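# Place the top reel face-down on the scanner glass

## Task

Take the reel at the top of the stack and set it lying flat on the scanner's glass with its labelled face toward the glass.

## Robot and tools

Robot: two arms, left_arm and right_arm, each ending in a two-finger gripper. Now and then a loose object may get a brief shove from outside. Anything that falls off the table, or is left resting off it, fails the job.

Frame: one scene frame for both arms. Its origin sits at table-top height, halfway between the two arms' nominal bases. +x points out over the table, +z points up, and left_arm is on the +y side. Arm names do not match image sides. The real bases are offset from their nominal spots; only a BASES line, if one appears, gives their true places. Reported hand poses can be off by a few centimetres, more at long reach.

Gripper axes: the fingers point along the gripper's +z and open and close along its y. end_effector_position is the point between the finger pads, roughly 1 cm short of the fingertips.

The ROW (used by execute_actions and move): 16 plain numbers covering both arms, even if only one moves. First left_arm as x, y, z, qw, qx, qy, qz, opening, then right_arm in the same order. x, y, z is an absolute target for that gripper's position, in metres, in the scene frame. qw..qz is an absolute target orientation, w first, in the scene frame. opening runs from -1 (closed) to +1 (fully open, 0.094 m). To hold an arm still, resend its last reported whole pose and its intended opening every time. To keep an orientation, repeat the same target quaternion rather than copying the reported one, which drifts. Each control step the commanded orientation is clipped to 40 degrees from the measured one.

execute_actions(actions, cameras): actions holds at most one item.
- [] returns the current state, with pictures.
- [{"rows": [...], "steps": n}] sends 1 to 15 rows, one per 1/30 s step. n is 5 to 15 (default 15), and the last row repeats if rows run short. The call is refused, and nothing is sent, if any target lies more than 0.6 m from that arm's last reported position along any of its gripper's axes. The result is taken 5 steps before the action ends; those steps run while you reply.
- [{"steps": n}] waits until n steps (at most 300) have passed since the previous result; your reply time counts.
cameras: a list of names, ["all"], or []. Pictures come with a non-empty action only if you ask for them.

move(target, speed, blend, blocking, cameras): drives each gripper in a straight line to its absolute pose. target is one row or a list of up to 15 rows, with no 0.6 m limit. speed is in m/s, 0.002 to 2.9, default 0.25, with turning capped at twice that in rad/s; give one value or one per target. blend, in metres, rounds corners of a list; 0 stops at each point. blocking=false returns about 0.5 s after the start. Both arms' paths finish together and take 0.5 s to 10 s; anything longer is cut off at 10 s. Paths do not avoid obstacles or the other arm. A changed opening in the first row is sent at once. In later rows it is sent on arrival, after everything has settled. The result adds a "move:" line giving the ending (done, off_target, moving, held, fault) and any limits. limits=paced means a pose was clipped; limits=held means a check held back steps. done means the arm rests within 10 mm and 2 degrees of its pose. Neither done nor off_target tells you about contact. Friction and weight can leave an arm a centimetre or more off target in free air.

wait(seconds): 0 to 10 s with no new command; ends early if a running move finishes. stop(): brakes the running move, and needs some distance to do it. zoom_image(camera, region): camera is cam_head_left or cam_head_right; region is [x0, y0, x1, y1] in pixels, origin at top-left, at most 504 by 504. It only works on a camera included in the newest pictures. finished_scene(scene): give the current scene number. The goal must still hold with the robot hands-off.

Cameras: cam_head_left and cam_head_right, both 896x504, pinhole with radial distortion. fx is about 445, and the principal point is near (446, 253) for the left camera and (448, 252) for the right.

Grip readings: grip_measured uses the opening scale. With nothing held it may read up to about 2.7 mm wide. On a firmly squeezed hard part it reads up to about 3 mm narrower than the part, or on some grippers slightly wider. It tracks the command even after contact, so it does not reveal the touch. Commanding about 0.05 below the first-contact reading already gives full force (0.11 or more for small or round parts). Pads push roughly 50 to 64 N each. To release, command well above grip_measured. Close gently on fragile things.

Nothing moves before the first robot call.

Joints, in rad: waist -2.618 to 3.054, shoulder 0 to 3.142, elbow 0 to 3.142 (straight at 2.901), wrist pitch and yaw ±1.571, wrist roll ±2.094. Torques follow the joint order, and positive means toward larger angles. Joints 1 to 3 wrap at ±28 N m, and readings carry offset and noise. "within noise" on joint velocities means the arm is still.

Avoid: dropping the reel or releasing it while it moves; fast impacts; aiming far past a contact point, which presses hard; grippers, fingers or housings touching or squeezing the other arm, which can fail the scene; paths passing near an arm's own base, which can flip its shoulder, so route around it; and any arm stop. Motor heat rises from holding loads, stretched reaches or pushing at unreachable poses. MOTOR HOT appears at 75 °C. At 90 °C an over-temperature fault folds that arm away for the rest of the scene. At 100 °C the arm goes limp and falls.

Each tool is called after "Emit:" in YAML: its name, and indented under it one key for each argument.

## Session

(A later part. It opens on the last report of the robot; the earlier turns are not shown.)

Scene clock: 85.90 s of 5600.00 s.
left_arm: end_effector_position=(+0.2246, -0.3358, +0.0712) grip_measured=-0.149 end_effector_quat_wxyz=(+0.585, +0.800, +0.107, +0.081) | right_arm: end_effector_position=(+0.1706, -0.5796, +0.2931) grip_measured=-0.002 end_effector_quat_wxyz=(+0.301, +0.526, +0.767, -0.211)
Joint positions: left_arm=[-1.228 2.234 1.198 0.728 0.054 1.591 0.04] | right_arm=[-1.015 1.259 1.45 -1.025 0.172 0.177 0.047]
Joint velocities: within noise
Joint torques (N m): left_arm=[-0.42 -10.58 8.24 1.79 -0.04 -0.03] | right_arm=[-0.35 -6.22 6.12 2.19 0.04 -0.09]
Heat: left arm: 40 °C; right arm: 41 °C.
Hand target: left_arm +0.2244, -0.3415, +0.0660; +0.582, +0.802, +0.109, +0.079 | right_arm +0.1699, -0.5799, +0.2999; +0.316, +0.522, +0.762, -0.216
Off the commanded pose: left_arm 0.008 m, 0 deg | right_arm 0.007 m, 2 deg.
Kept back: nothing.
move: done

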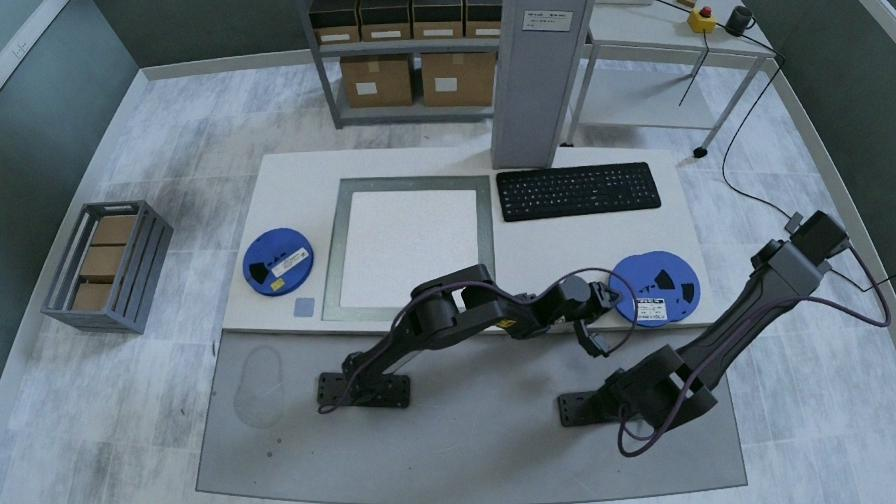

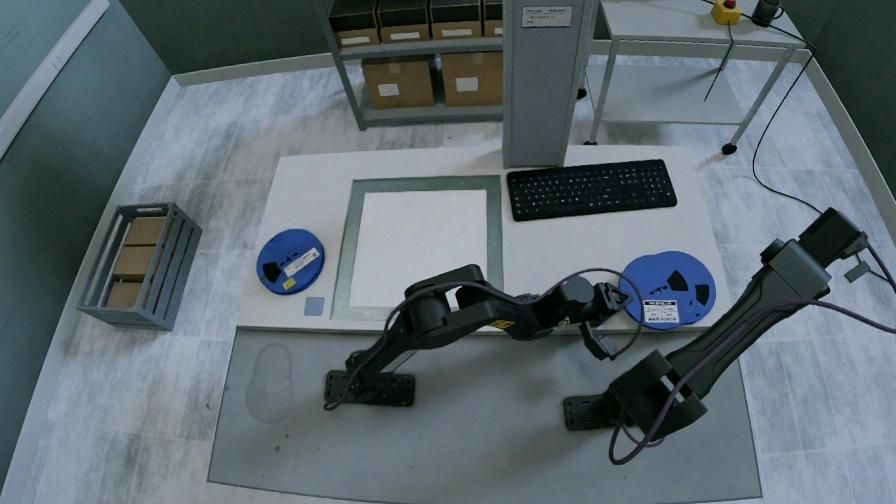

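Emit:
move:
  target:
    - [0.227, -0.350, 0.065, 0.5822, 0.8013, 0.1093, 0.0794, -0.15, 0.17, -0.58, 0.30, 0.316, 0.522, 0.762, -0.216, 0]
  speed: 0.05

Emit:
zoom_image:
  camera: "cam_head_left"
  region: [550, 230, 710, 350]

Emit:
zoom_image:
  camera: "cam_head_right"
  region: [550, 230, 710, 350]

Scene clock: 86.90 s of 5600.00 s.
left_arm: end_effector_position=(+0.2275, -0.3440, +0.0715) grip_measured=-0.149 end_effector_quat_wxyz=(+0.586, +0.799, +0.107, +0.081) | right_arm: end_effector_position=(+0.1706, -0.5796, +0.2931) grip_measured=-0.002 end_effector_quat_wxyz=(+0.301, +0.526, +0.767, -0.211)
Joint positions: left_arm=[-1.228 2.258 1.242 0.712 0.053 1.591 0.04] | right_arm=[-1.015 1.259 1.45 -1.025 0.172 0.177 0.047]
Joint velocities: within noise
Joint torques (N m): left_arm=[-0.44 -10.77 8.44 1.81 -0.05 -0.04] | right_arm=[-0.4 -6.22 6.09 2.18 0.03 -0.11]
Heat: left arm: 40 °C; right arm: 41 °C.
Hand target: left_arm +0.2270, -0.3495, +0.0650; +0.582, +0.802, +0.109, +0.080 | right_arm +0.1699, -0.5799, +0.2999; +0.316, +0.522, +0.762, -0.216
Off the commanded pose: left_arm 0.009 m, 1 deg | right_arm 0.007 m, 2 deg.
Kept back: nothing.
move: done

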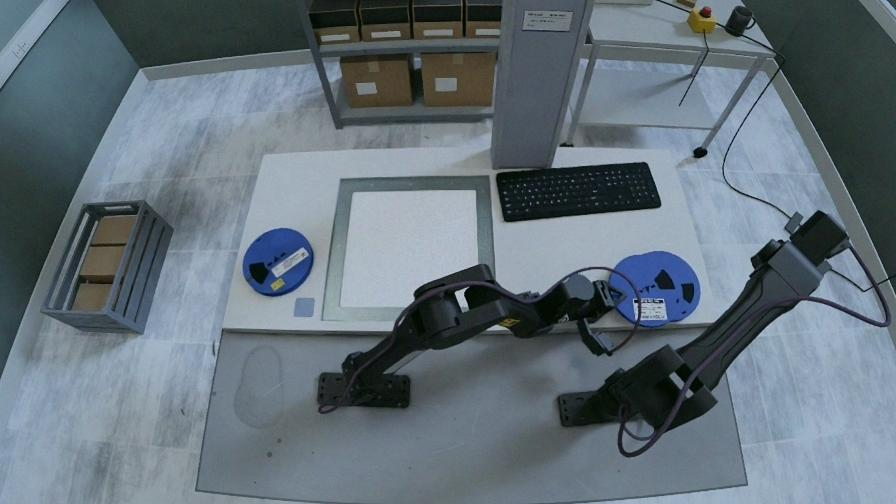

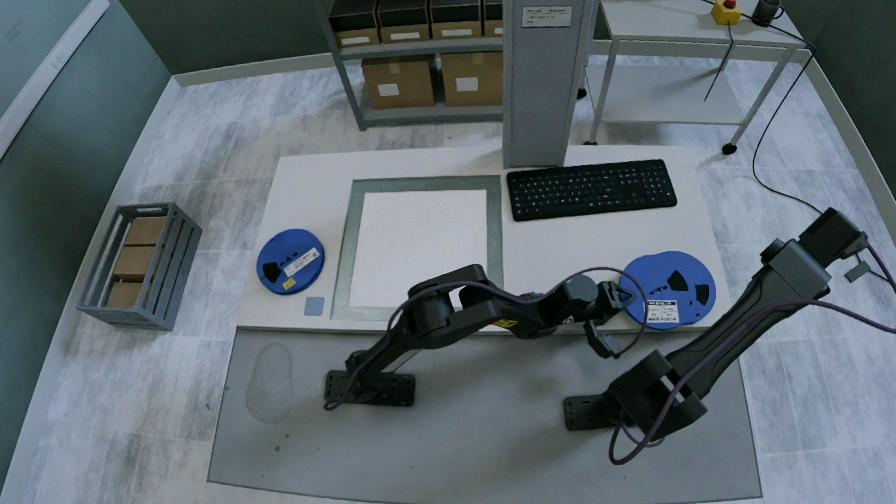

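Scaled by 3.150 from the camera's 896x504 image, which has a finer 1280x720 frame.

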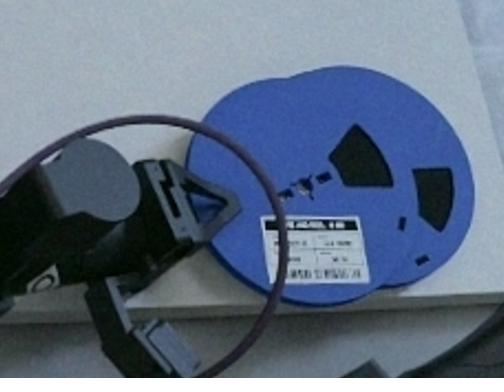

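Scaled by 3.150 from the camera's 896x504 image, which has a finer 1280x720 frame.

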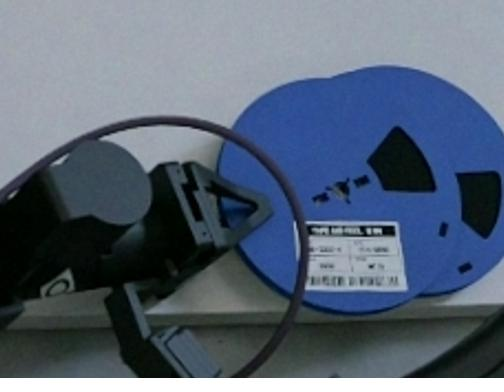

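Emit:
move:
  target:
    - [0.227, -0.350, 0.083, 0.5822, 0.8013, 0.1093, 0.0794, -0.15, 0.17, -0.58, 0.30, 0.316, 0.522, 0.762, -0.216, 0]
  speed: 0.04

Emit:
zoom_image:
  camera: "cam_head_left"
  region: [550, 230, 710, 350]

Emit:
zoom_image:
  camera: "cam_head_right"
  region: [550, 230, 710, 350]

Scene clock: 87.93 s of 5600.00 s.
left_arm: end_effector_position=(+0.2280, -0.3455, +0.0709) grip_measured=-0.149 end_effector_quat_wxyz=(+0.581, +0.803, +0.108, +0.080) | right_arm: end_effector_position=(+0.1706, -0.5796, +0.2931) grip_measured=-0.002 end_effector_quat_wxyz=(+0.301, +0.526, +0.767, -0.211)
Joint positions: left_arm=[-1.228 2.258 1.257 0.682 0.053 1.591 0.04] | right_arm=[-1.015 1.259 1.45 -1.025 0.172 0.177 0.047]
Joint velocities: within noise
Joint torques (N m): left_arm=[-0.43 -14.57 7.79 1.6 -0.04 -0.03] | right_arm=[-0.35 -6.22 6.12 2.18 0.05 -0.11]
Heat: left arm: 40 °C; right arm: 41 °C.
Hand target: left_arm +0.2270, -0.3497, +0.0830; +0.583, +0.801, +0.109, +0.080 | right_arm +0.1699, -0.5799, +0.2999; +0.316, +0.522, +0.762, -0.216
Off the commanded pose: left_arm 0.013 m, 0 deg | right_arm 0.007 m, 2 deg.
Kept back: nothing.
move: off_target (left_arm)

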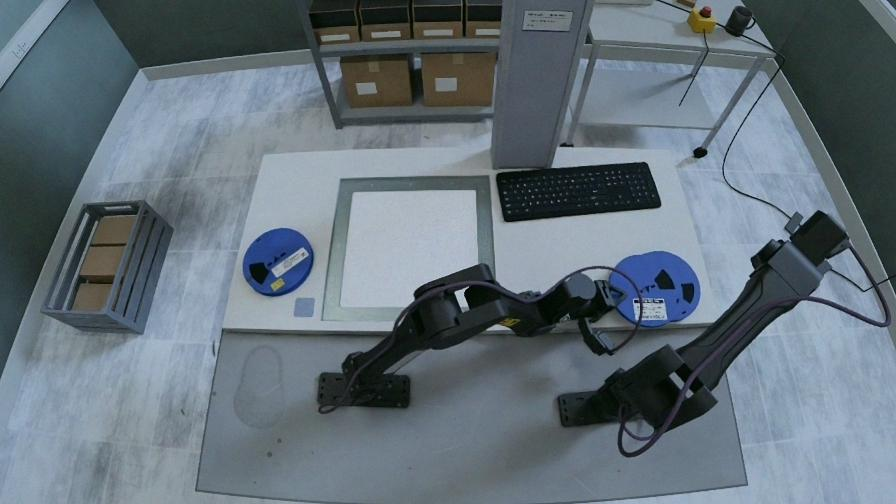

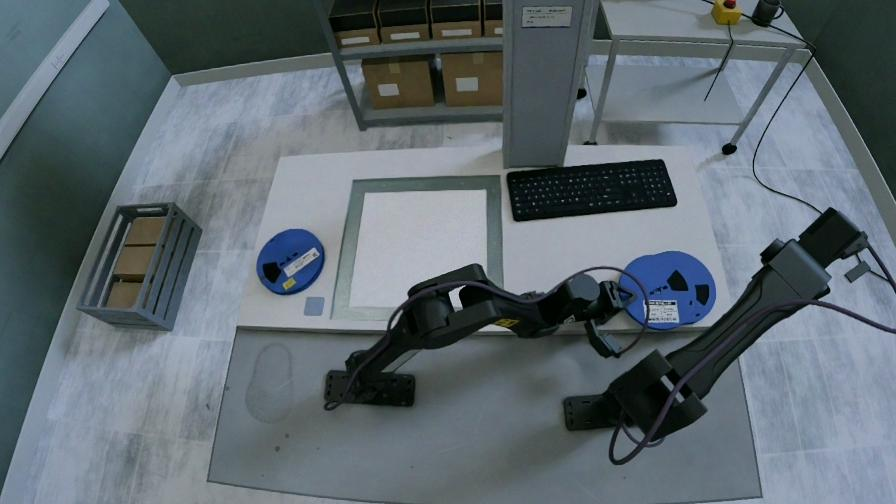

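Scaled by 3.150 from the camera's 896x504 image, which has a finer 1280x720 frame.

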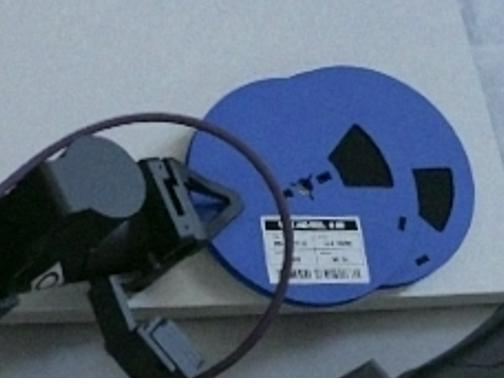

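Scaled by 3.150 from the camera's 896x504 image, which has a finer 1280x720 frame.

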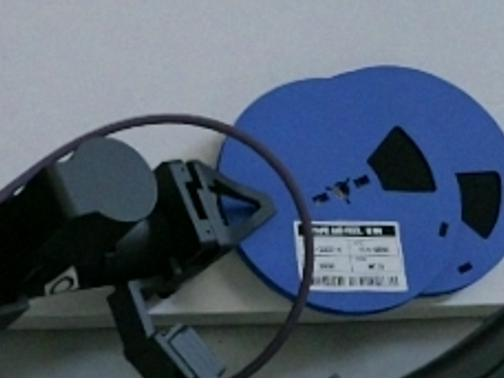

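Emit:
move:
  target:
    - [0.227, -0.350, 0.093, 0.5822, 0.8013, 0.1093, 0.0794, -0.15, 0.17, -0.58, 0.30, 0.316, 0.522, 0.762, -0.216, 0]
  speed: 0.04

Emit:
zoom_image:
  camera: "cam_head_left"
  region: [550, 230, 710, 350]

Emit:
zoom_image:
  camera: "cam_head_right"
  region: [550, 230, 710, 350]

Scene clock: 88.87 s of 5600.00 s.
left_arm: end_effector_position=(+0.2283, -0.3464, +0.0705) grip_measured=-0.149 end_effector_quat_wxyz=(+0.577, +0.806, +0.109, +0.079) | right_arm: end_effector_position=(+0.1706, -0.5796, +0.2931) grip_measured=-0.002 end_effector_quat_wxyz=(+0.301, +0.526, +0.767, -0.211)
Joint positions: left_arm=[-1.228 2.258 1.267 0.663 0.053 1.591 0.04] | right_arm=[-1.015 1.259 1.45 -1.025 0.172 0.177 0.047]
Joint velocities: within noise
Joint torques (N m): left_arm=[-0.43 -16.76 7.47 1.44 -0.04 -0.04] | right_arm=[-0.35 -6.24 6.08 2.18 0.03 -0.1]
Heat: left arm: 40 °C; right arm: 41 °C.
Hand target: left_arm +0.2271, -0.3498, +0.0927; +0.583, +0.801, +0.109, +0.079 | right_arm +0.1699, -0.5799, +0.2999; +0.316, +0.522, +0.762, -0.216
Off the commanded pose: left_arm 0.023 m, 1 deg | right_arm 0.007 m, 2 deg.
Kept back: nothing.
move: off_target (left_arm)

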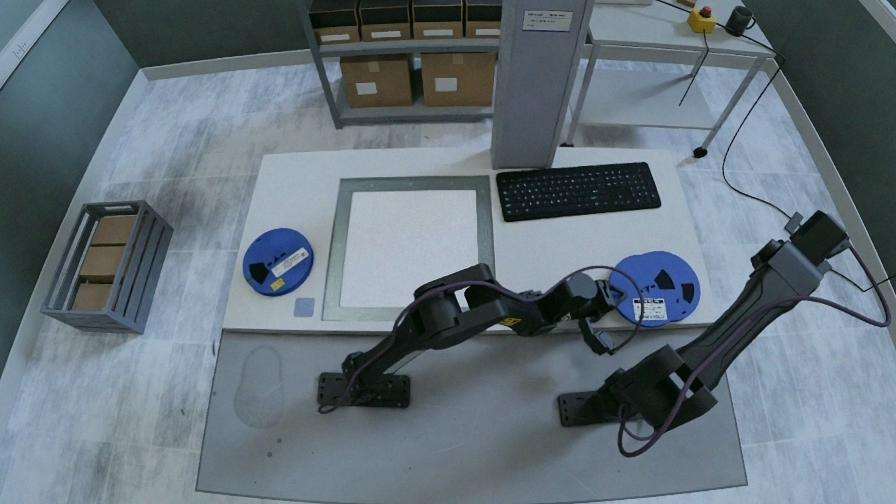

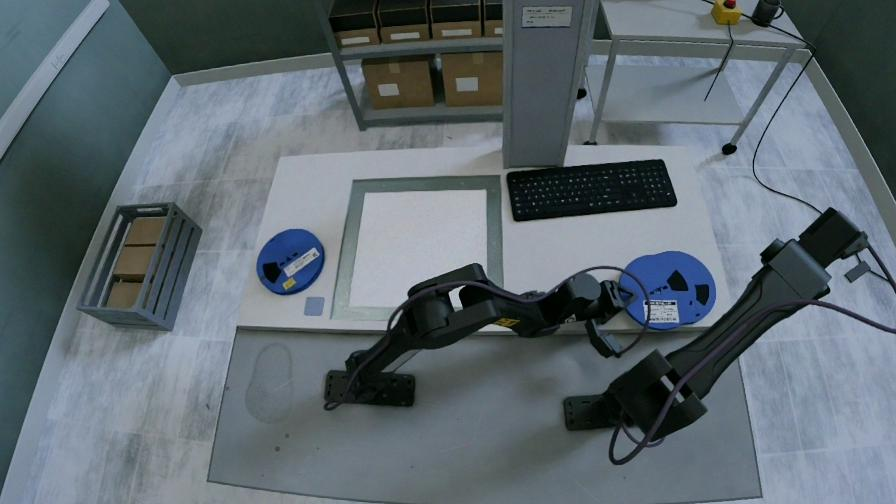

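Scaled by 3.150 from the camera's 896x504 image, which has a finer 1280x720 frame.

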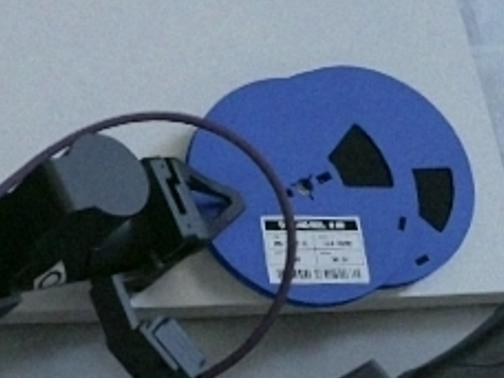

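Scaled by 3.150 from the camera's 896x504 image, which has a finer 1280x720 frame.

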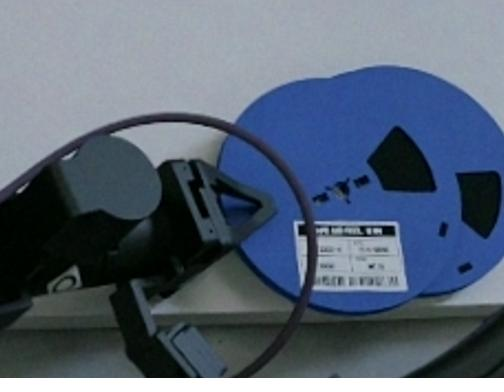

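Emit:
move:
  target:
    - [0.227, -0.350, 0.098, 0.5822, 0.8013, 0.1093, 0.0794, -0.15, 0.17, -0.58, 0.30, 0.316, 0.522, 0.762, -0.216, 0]
  speed: 0.04

Emit:
zoom_image:
  camera: "cam_head_left"
  region: [550, 230, 710, 350]

Scene clock: 89.80 s of 5600.00 s.
left_arm: end_effector_position=(+0.2280, -0.3456, +0.0709) grip_measured=-0.149 end_effector_quat_wxyz=(+0.573, +0.809, +0.109, +0.079) | right_arm: end_effector_position=(+0.1706, -0.5796, +0.2931) grip_measured=-0.002 end_effector_quat_wxyz=(+0.301, +0.526, +0.767, -0.211)
Joint positions: left_arm=[-1.228 2.251 1.268 0.644 0.053 1.591 0.04] | right_arm=[-1.015 1.259 1.45 -1.025 0.172 0.177 0.047]
Joint velocities: within noise
Joint torques (N m): left_arm=[-0.43 -16.95 7.92 1.54 -0.04 -0.04] | right_arm=[-0.36 -6.16 6.15 2.19 0.04 -0.1]
Heat: left arm: 40 °C; right arm: 41 °C.
Hand target: left_arm +0.2270, -0.3498, +0.0978; +0.583, +0.801, +0.109, +0.079 | right_arm +0.1699, -0.5799, +0.2999; +0.316, +0.522, +0.762, -0.216
Off the commanded pose: left_arm 0.027 m, 1 deg | right_arm 0.007 m, 2 deg.
Kept back: nothing.
move: off_target (left_arm)

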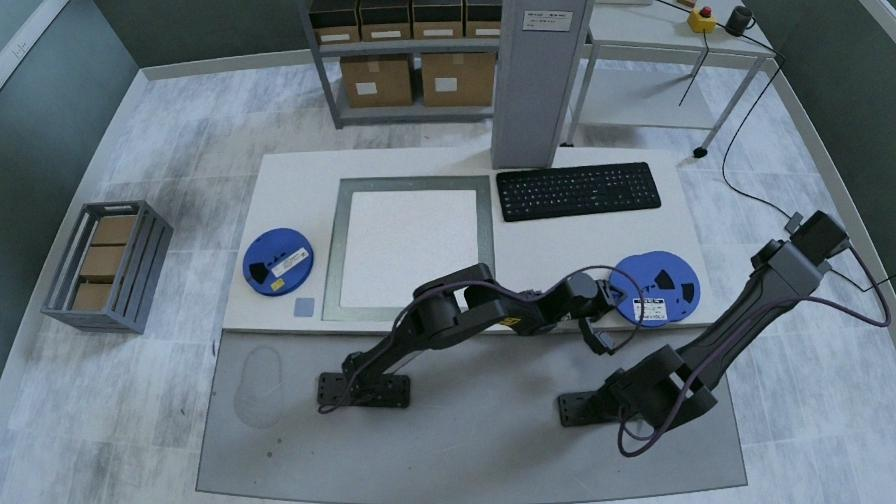

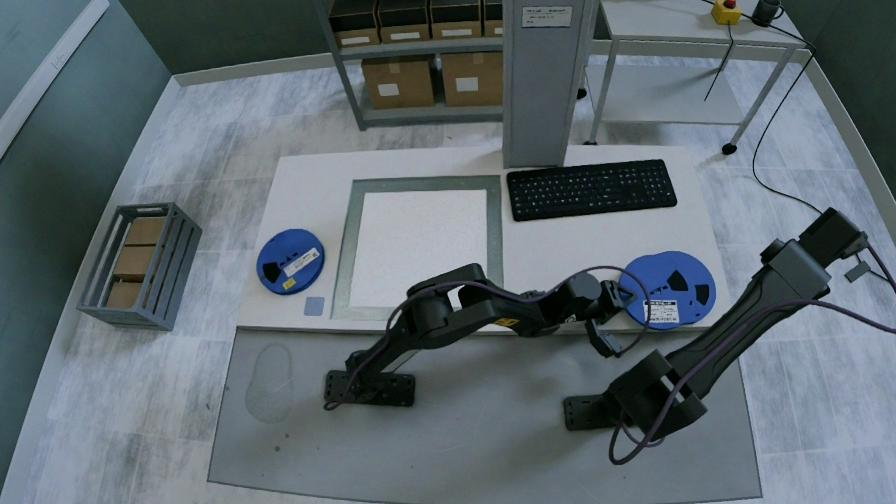

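Scaled by 3.150 from the camera's 896x504 image, which has a finer 1280x720 frame.

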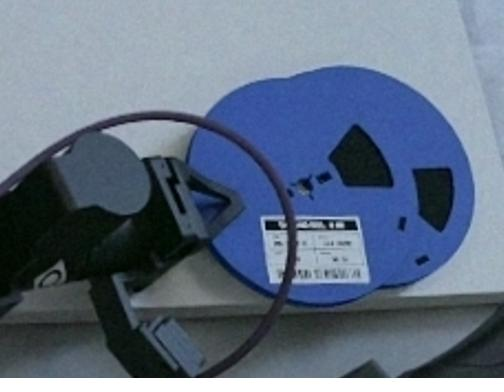

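Emit:
move:
  target:
    - [0.227, -0.350, 0.106, 0.5822, 0.8013, 0.1093, 0.0794, -0.15, 0.17, -0.58, 0.30, 0.316, 0.522, 0.762, -0.216, 0]
  speed: 0.04

Emit:
zoom_image:
  camera: "cam_head_left"
  region: [550, 230, 710, 350]

Scene clock: 90.73 s of 5600.00 s.
left_arm: end_effector_position=(+0.2274, -0.3436, +0.0712) grip_measured=-0.149 end_effector_quat_wxyz=(+0.564, +0.814, +0.111, +0.077) | right_arm: end_effector_position=(+0.1706, -0.5796, +0.2931) grip_measured=-0.002 end_effector_quat_wxyz=(+0.301, +0.526, +0.767, -0.211)
Joint positions: left_arm=[-1.228 2.237 1.269 0.608 0.052 1.591 0.04] | right_arm=[-1.015 1.259 1.45 -1.025 0.172 0.177 0.047]
Joint velocities: within noise
Joint torques (N m): left_arm=[-0.42 -17.55 8.23 1.57 -0.03 -0.03] | right_arm=[-0.39 -6.22 6.12 2.19 0.04 -0.1]
Heat: left arm: 40 °C; right arm: 41 °C.
Hand target: left_arm +0.2270, -0.3495, +0.1056; +0.583, +0.801, +0.109, +0.079 | right_arm +0.1699, -0.5799, +0.2999; +0.316, +0.522, +0.762, -0.216
Off the commanded pose: left_arm 0.035 m, 3 deg | right_arm 0.007 m, 2 deg.
Kept back: nothing.
move: off_target (left_arm)

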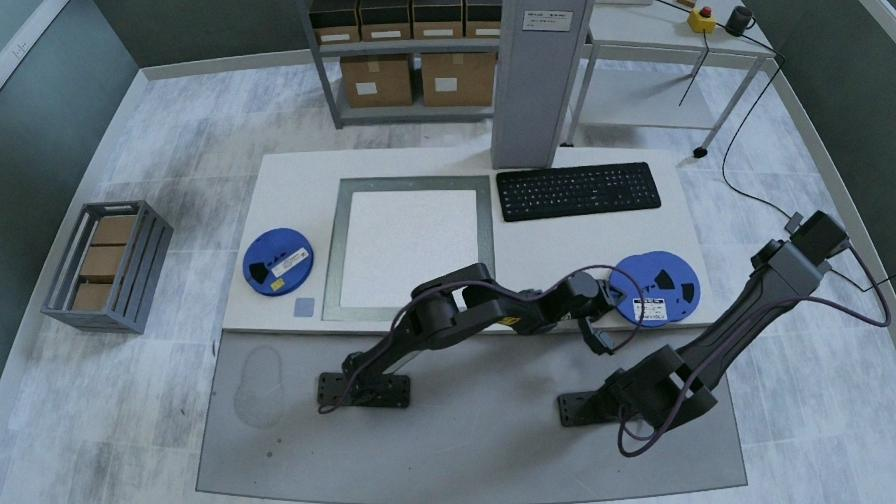

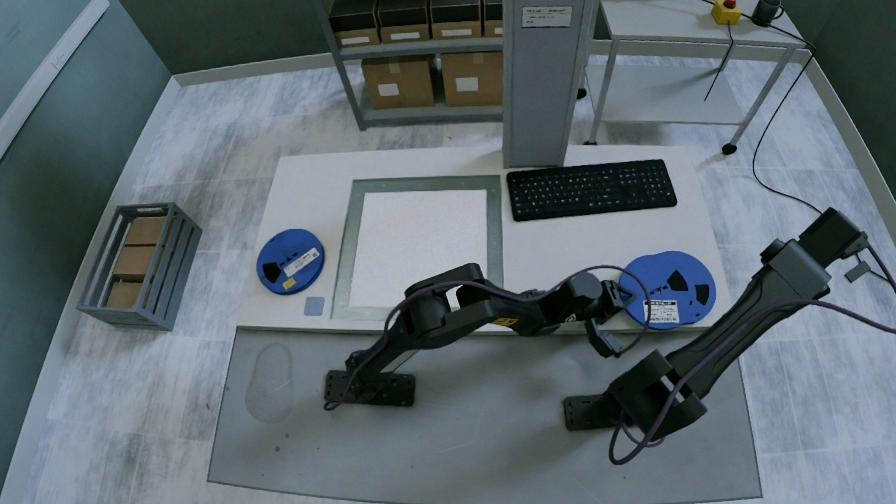

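Scaled by 3.150 from the camera's 896x504 image, which has a finer 1280x720 frame.

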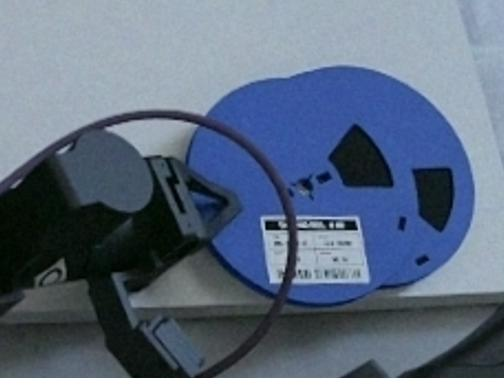

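Emit:
move:
  target:
    - [0.227, -0.350, 0.112, 0.5822, 0.8013, 0.1093, 0.0794, -0.15, 0.17, -0.58, 0.30, 0.316, 0.522, 0.762, -0.216, 0]
  speed: 0.04

Emit:
zoom_image:
  camera: "cam_head_left"
  region: [550, 230, 710, 350]

Scene clock: 91.77 s of 5600.00 s.
left_arm: end_effector_position=(+0.2269, -0.3421, +0.0713) grip_measured=-0.149 end_effector_quat_wxyz=(+0.557, +0.819, +0.111, +0.076) | right_arm: end_effector_position=(+0.1706, -0.5796, +0.2931) grip_measured=-0.002 end_effector_quat_wxyz=(+0.301, +0.526, +0.767, -0.211)
Joint positions: left_arm=[-1.228 2.226 1.272 0.578 0.052 1.591 0.04] | right_arm=[-1.015 1.259 1.45 -1.025 0.172 0.177 0.047]
Joint velocities: within noise
Joint torques (N m): left_arm=[-0.43 -17.85 8.62 1.67 -0.03 -0.03] | right_arm=[-0.34 -6.16 6.13 2.18 0.04 -0.11]
Heat: left arm: 40 °C; right arm: 41 °C.
Hand target: left_arm +0.2268, -0.3492, +0.1115; +0.583, +0.801, +0.109, +0.079 | right_arm +0.1699, -0.5799, +0.2999; +0.316, +0.522, +0.762, -0.216
Off the commanded pose: left_arm 0.042 m, 4 deg | right_arm 0.007 m, 2 deg.
Kept back: nothing.
move: off_target (left_arm)

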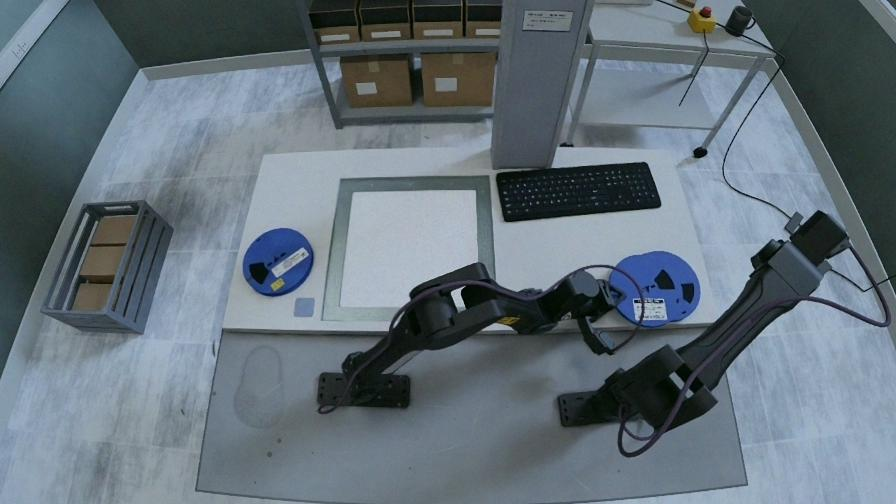

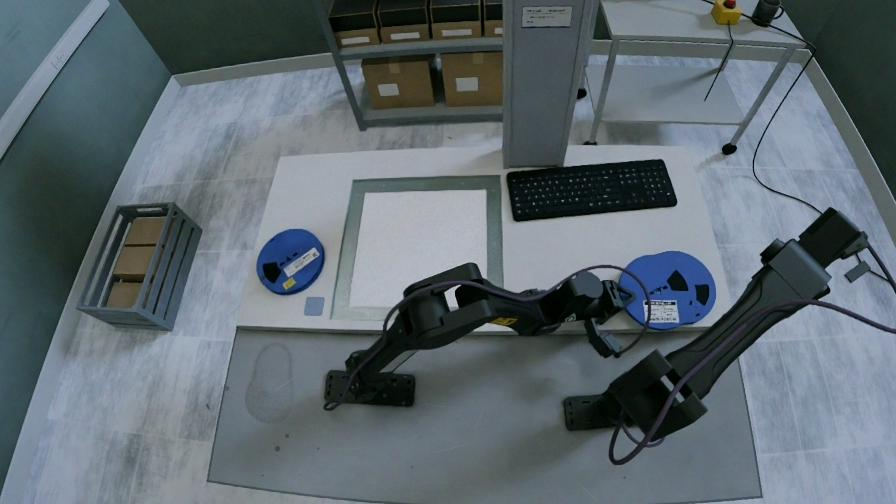

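Scaled by 3.150 from the camera's 896x504 image, which has a finer 1280x720 frame.

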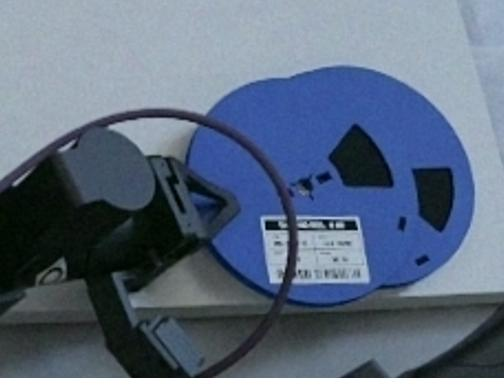

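Emit:
move:
  target:
    - [0.227, -0.350, 0.125, 0.5822, 0.8013, 0.1093, 0.0794, -0.15, 0.17, -0.58, 0.30, 0.316, 0.522, 0.762, -0.216, 0]
  speed: 0.04

Emit:
zoom_image:
  camera: "cam_head_left"
  region: [550, 230, 710, 350]

Scene clock: 92.80 s of 5600.00 s.
left_arm: end_effector_position=(+0.2261, -0.3396, +0.0735) grip_measured=-0.149 end_effector_quat_wxyz=(+0.545, +0.828, +0.113, +0.073) | right_arm: end_effector_position=(+0.1706, -0.5796, +0.2931) grip_measured=-0.002 end_effector_quat_wxyz=(+0.301, +0.526, +0.767, -0.211)
Joint positions: left_arm=[-1.228 2.204 1.28 0.516 0.052 1.591 0.04] | right_arm=[-1.015 1.259 1.45 -1.025 0.172 0.177 0.047]
Joint velocities: within noise
Joint torques (N m): left_arm=[-0.43 -18.4 8.88 1.88 -0.02 -0.04] | right_arm=[-0.34 -6.17 6.08 2.19 0.03 -0.1]
Heat: left arm: 40 °C; right arm: 40 °C.
Hand target: left_arm +0.2266, -0.3487, +0.1245; +0.583, +0.801, +0.109, +0.079 | right_arm +0.1699, -0.5799, +0.2999; +0.316, +0.522, +0.762, -0.216
Off the commanded pose: left_arm 0.053 m, 5 deg | right_arm 0.007 m, 2 deg.
Kept back: nothing.
move: off_target (left_arm)

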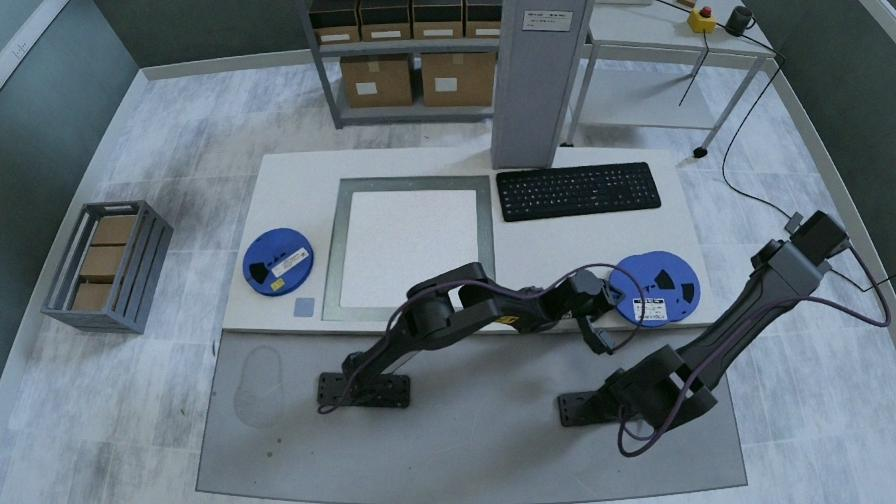

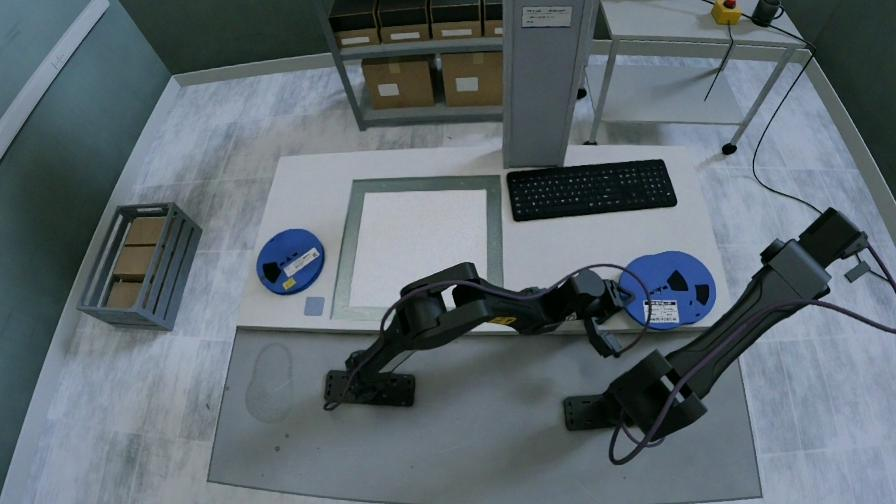

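Scaled by 3.150 from the camera's 896x504 image, which has a finer 1280x720 frame.

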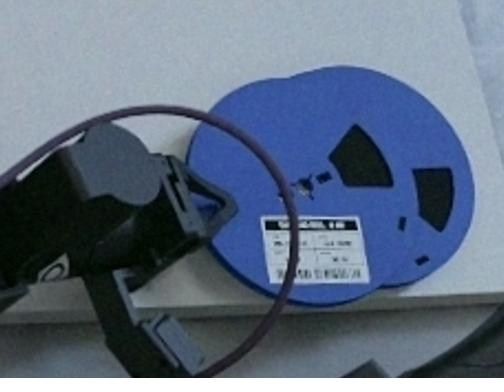

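Emit:
move:
  target:
    - [0.227, -0.350, 0.14, 0.5822, 0.8013, 0.1093, 0.0794, -0.15, 0.17, -0.58, 0.30, 0.316, 0.522, 0.762, -0.216, 0]
  speed: 0.04

Emit:
zoom_image:
  camera: "cam_head_left"
  region: [550, 230, 710, 350]

Emit:
zoom_image:
  camera: "cam_head_right"
  region: [570, 250, 690, 350]

Scene clock: 94.30 s of 5600.00 s.
left_arm: end_effector_position=(+0.2263, -0.3398, +0.0867) grip_measured=-0.149 end_effector_quat_wxyz=(+0.542, +0.830, +0.114, +0.073) | right_arm: end_effector_position=(+0.1706, -0.5796, +0.2931) grip_measured=-0.002 end_effector_quat_wxyz=(+0.301, +0.526, +0.767, -0.211)
Joint positions: left_arm=[-1.228 2.173 1.299 0.46 0.052 1.591 0.04] | right_arm=[-1.015 1.259 1.45 -1.025 0.172 0.177 0.047]
Joint velocities: within noise
Joint torques (N m): left_arm=[-0.42 -18.44 9.25 1.89 -0.02 -0.04] | right_arm=[-0.35 -6.16 6.11 2.19 0.04 -0.1]
Heat: left arm: 40 °C; right arm: 40 °C.
Hand target: left_arm +0.2266, -0.3484, +0.1395; +0.583, +0.802, +0.109, +0.079 | right_arm +0.1699, -0.5799, +0.2999; +0.316, +0.522, +0.762, -0.216
Off the commanded pose: left_arm 0.054 m, 6 deg | right_arm 0.007 m, 2 deg.
Kept back: nothing.
move: off_target (left_arm)

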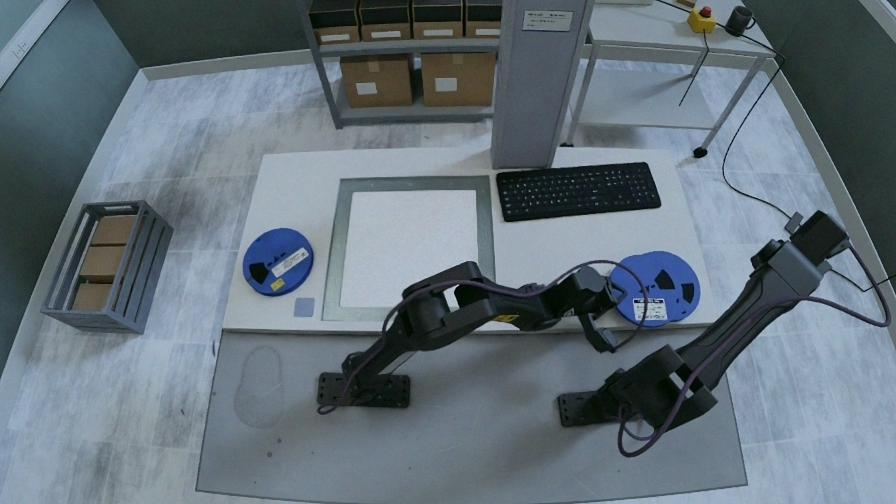

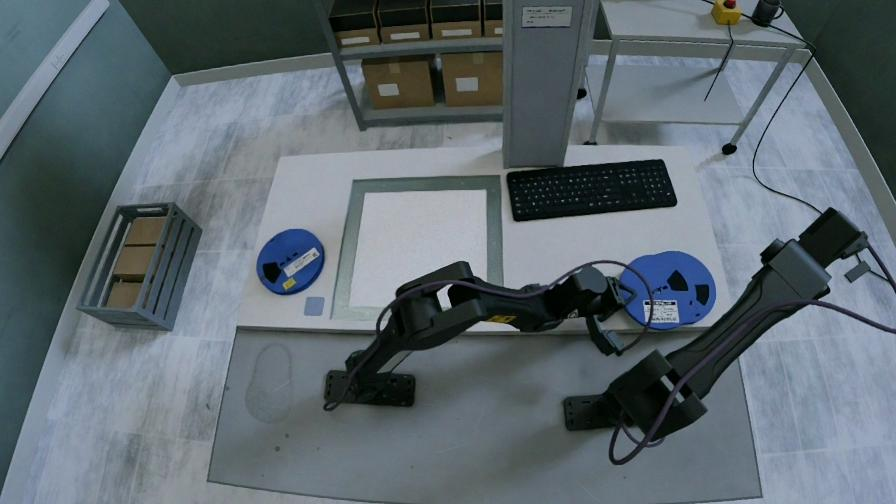

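Scaled by 3.150 from the camera's 896x504 image, which has a finer 1280x720 frame.

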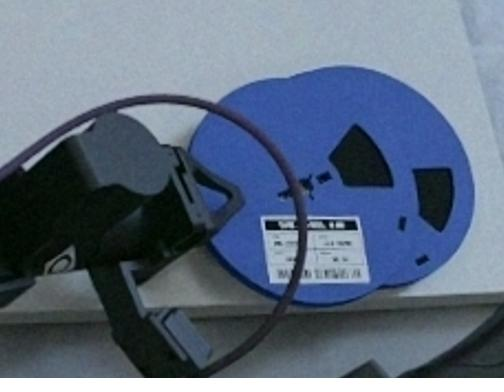

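Scaled by 4.200 from the camera's 896x504 image, which has a finer 1280x720 frame.

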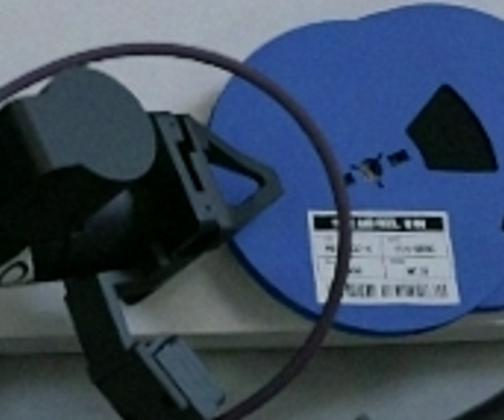

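Emit:
execute_actions:
  actions: []
  cameras: ["all"]

Scene clock: 95.30 s of 5600.00 s.
left_arm: end_effector_position=(+0.2264, -0.3397, +0.0867) grip_measured=-0.149 end_effector_quat_wxyz=(+0.542, +0.830, +0.114, +0.073) | right_arm: end_effector_position=(+0.1706, -0.5796, +0.2931) grip_measured=-0.002 end_effector_quat_wxyz=(+0.301, +0.526, +0.767, -0.211)
Joint positions: left_arm=[-1.228 2.173 1.299 0.46 0.051 1.591 0.04] | right_arm=[-1.015 1.259 1.45 -1.025 0.172 0.177 0.047]
Joint velocities: within noise
Joint torques (N m): left_arm=[-0.42 -18.44 9.22 1.9 -0.02 -0.04] | right_arm=[-0.39 -6.16 6.12 2.18 0.04 -0.11]
Heat: left arm: 41 °C; right arm: 40 °C.
Hand target: left_arm +0.2266, -0.3484, +0.1395; +0.583, +0.802, +0.110, +0.079 | right_arm +0.1699, -0.5799, +0.2999; +0.316, +0.522, +0.762, -0.216
Off the commanded pose: left_arm 0.054 m, 6 deg | right_arm 0.007 m, 2 deg.
Steps of this call (1-30: nothing new was sent). Readings (end_effector_position of left_arm | right_arm):
1: (+0.2263, -0.3398, +0.0867) | (+0.1706, -0.5796, +0.2931)
2: (+0.2263, -0.3398, +0.0867) | (+0.1706, -0.5796, +0.2931)
4: (+0.2263, -0.3398, +0.0867) | (+0.1706, -0.5796, +0.2931)
8: (+0.2263, -0.3398, +0.0867) | (+0.1706, -0.5796, +0.2931)
30: the state above

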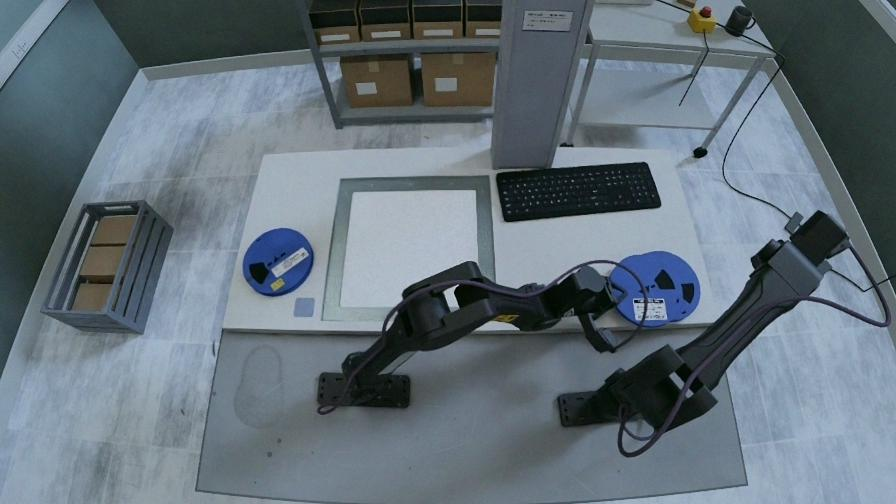

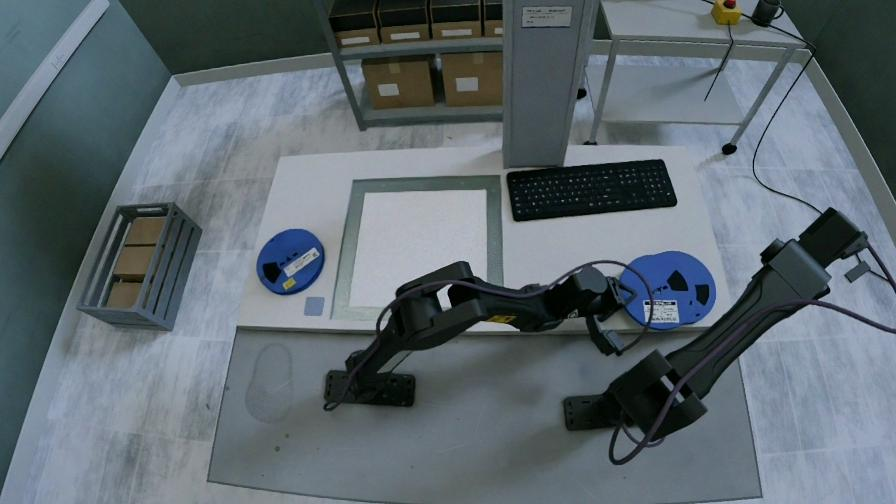

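Emit:
zoom_image:
  camera: "cam_head_left"
  region: [540, 220, 740, 370]

Emit:
zoom_image:
  camera: "cam_head_right"
  region: [540, 220, 740, 370]

Scaled by 2.520 from the camera's 896x504 image, which has a finer 1280x720 frame.

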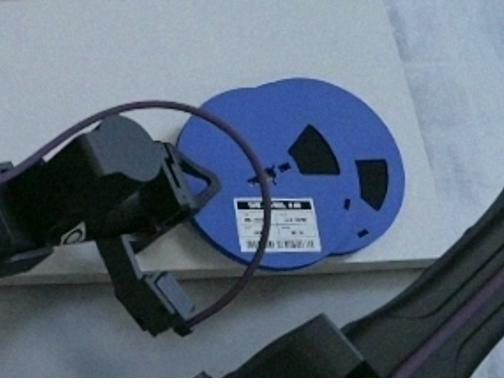

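Scaled by 2.520 from the camera's 896x504 image, which has a finer 1280x720 frame.

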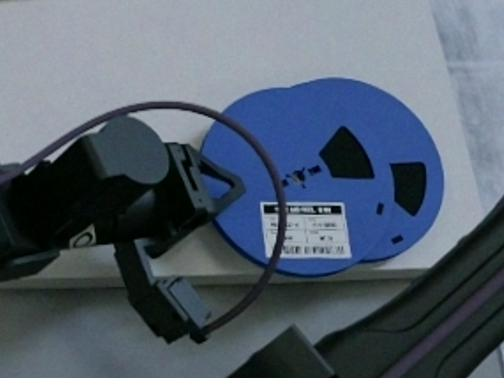

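Emit:
move:
  target:
    - [0.227,-0.35,0.14,0.5822,0.8013,0.1093,0.0794,-0.35,0.17,-0.58,0.30,0.316,0.522,0.762,-0.216,0]
    - [0.227,-0.35,0.142,0.5822,0.8013,0.1093,0.0794,-0.5,0.17,-0.58,0.30,0.316,0.522,0.762,-0.216,0]
  speed: 0.05

Emit:
zoom_image:
  camera: "cam_head_left"
  region: [540, 220, 740, 370]

Scene clock: 97.80 s of 5600.00 s.
left_arm: end_effector_position=(+0.2258, -0.3380, +0.0825) grip_measured=-0.498 end_effector_quat_wxyz=(+0.534, +0.834, +0.115, +0.072) | right_arm: end_effector_position=(+0.1706, -0.5796, +0.2931) grip_measured=-0.002 end_effector_quat_wxyz=(+0.301, +0.526, +0.767, -0.211)
Joint positions: left_arm=[-1.228 2.173 1.299 0.441 0.051 1.592 0.024] | right_arm=[-1.015 1.259 1.45 -1.025 0.172 0.177 0.047]
Joint velocities: within noise
Joint torques (N m): left_arm=[-0.43 -18.92 9.24 2.03 -0.02 -0.04] | right_arm=[-0.39 -6.16 6.11 2.19 0.05 -0.11]
Heat: left arm: 43 °C; right arm: 40 °C.
Hand target: left_arm +0.2264, -0.3480, +0.1414; +0.583, +0.802, +0.109, +0.079 | right_arm +0.1699, -0.5799, +0.2999; +0.316, +0.522, +0.762, -0.216
Off the commanded pose: left_arm 0.061 m, 7 deg | right_arm 0.007 m, 2 deg.
Kept back: nothing.
move: off_target (left_arm); target 2's new opening was sent with left_arm's hand 0.060 m and 7 deg from that target

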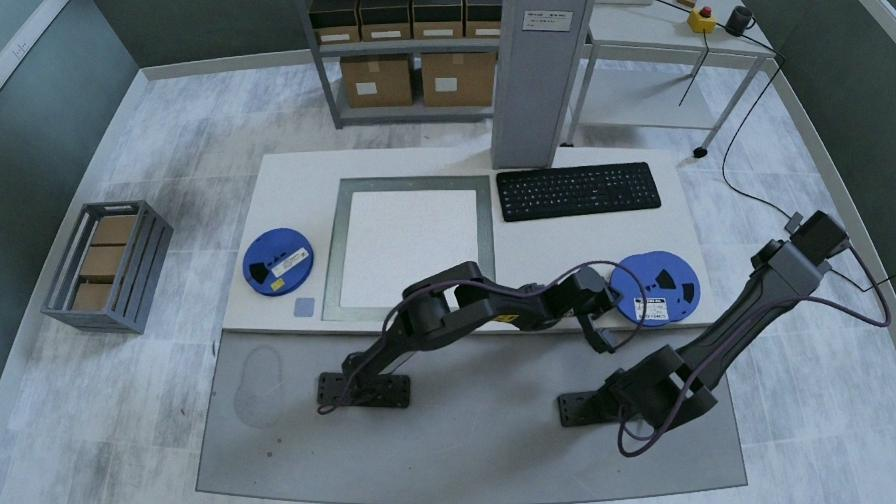

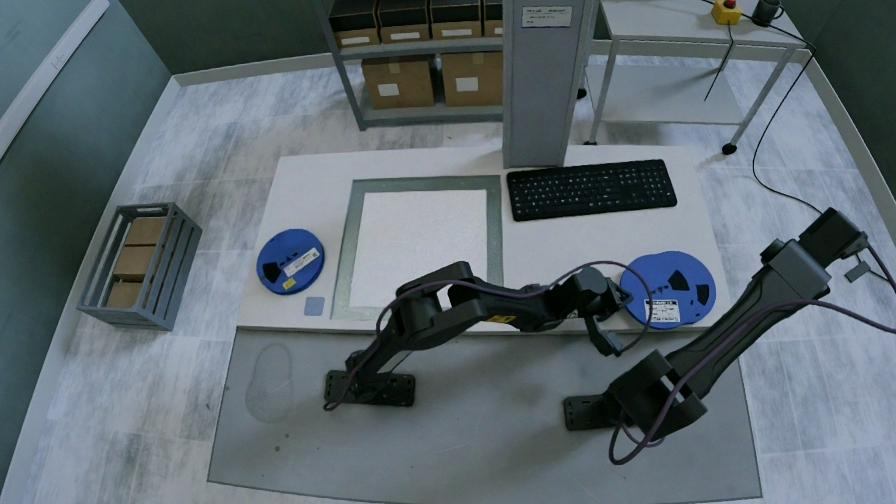

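Scaled by 2.520 from the camera's 896x504 image, which has a finer 1280x720 frame.

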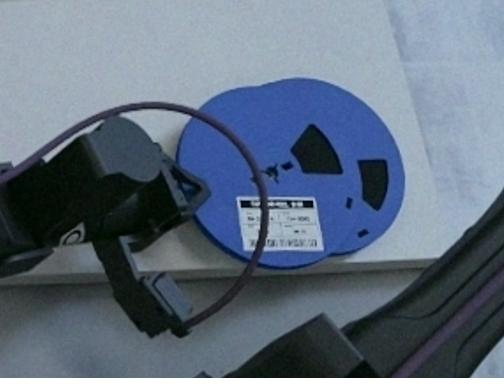

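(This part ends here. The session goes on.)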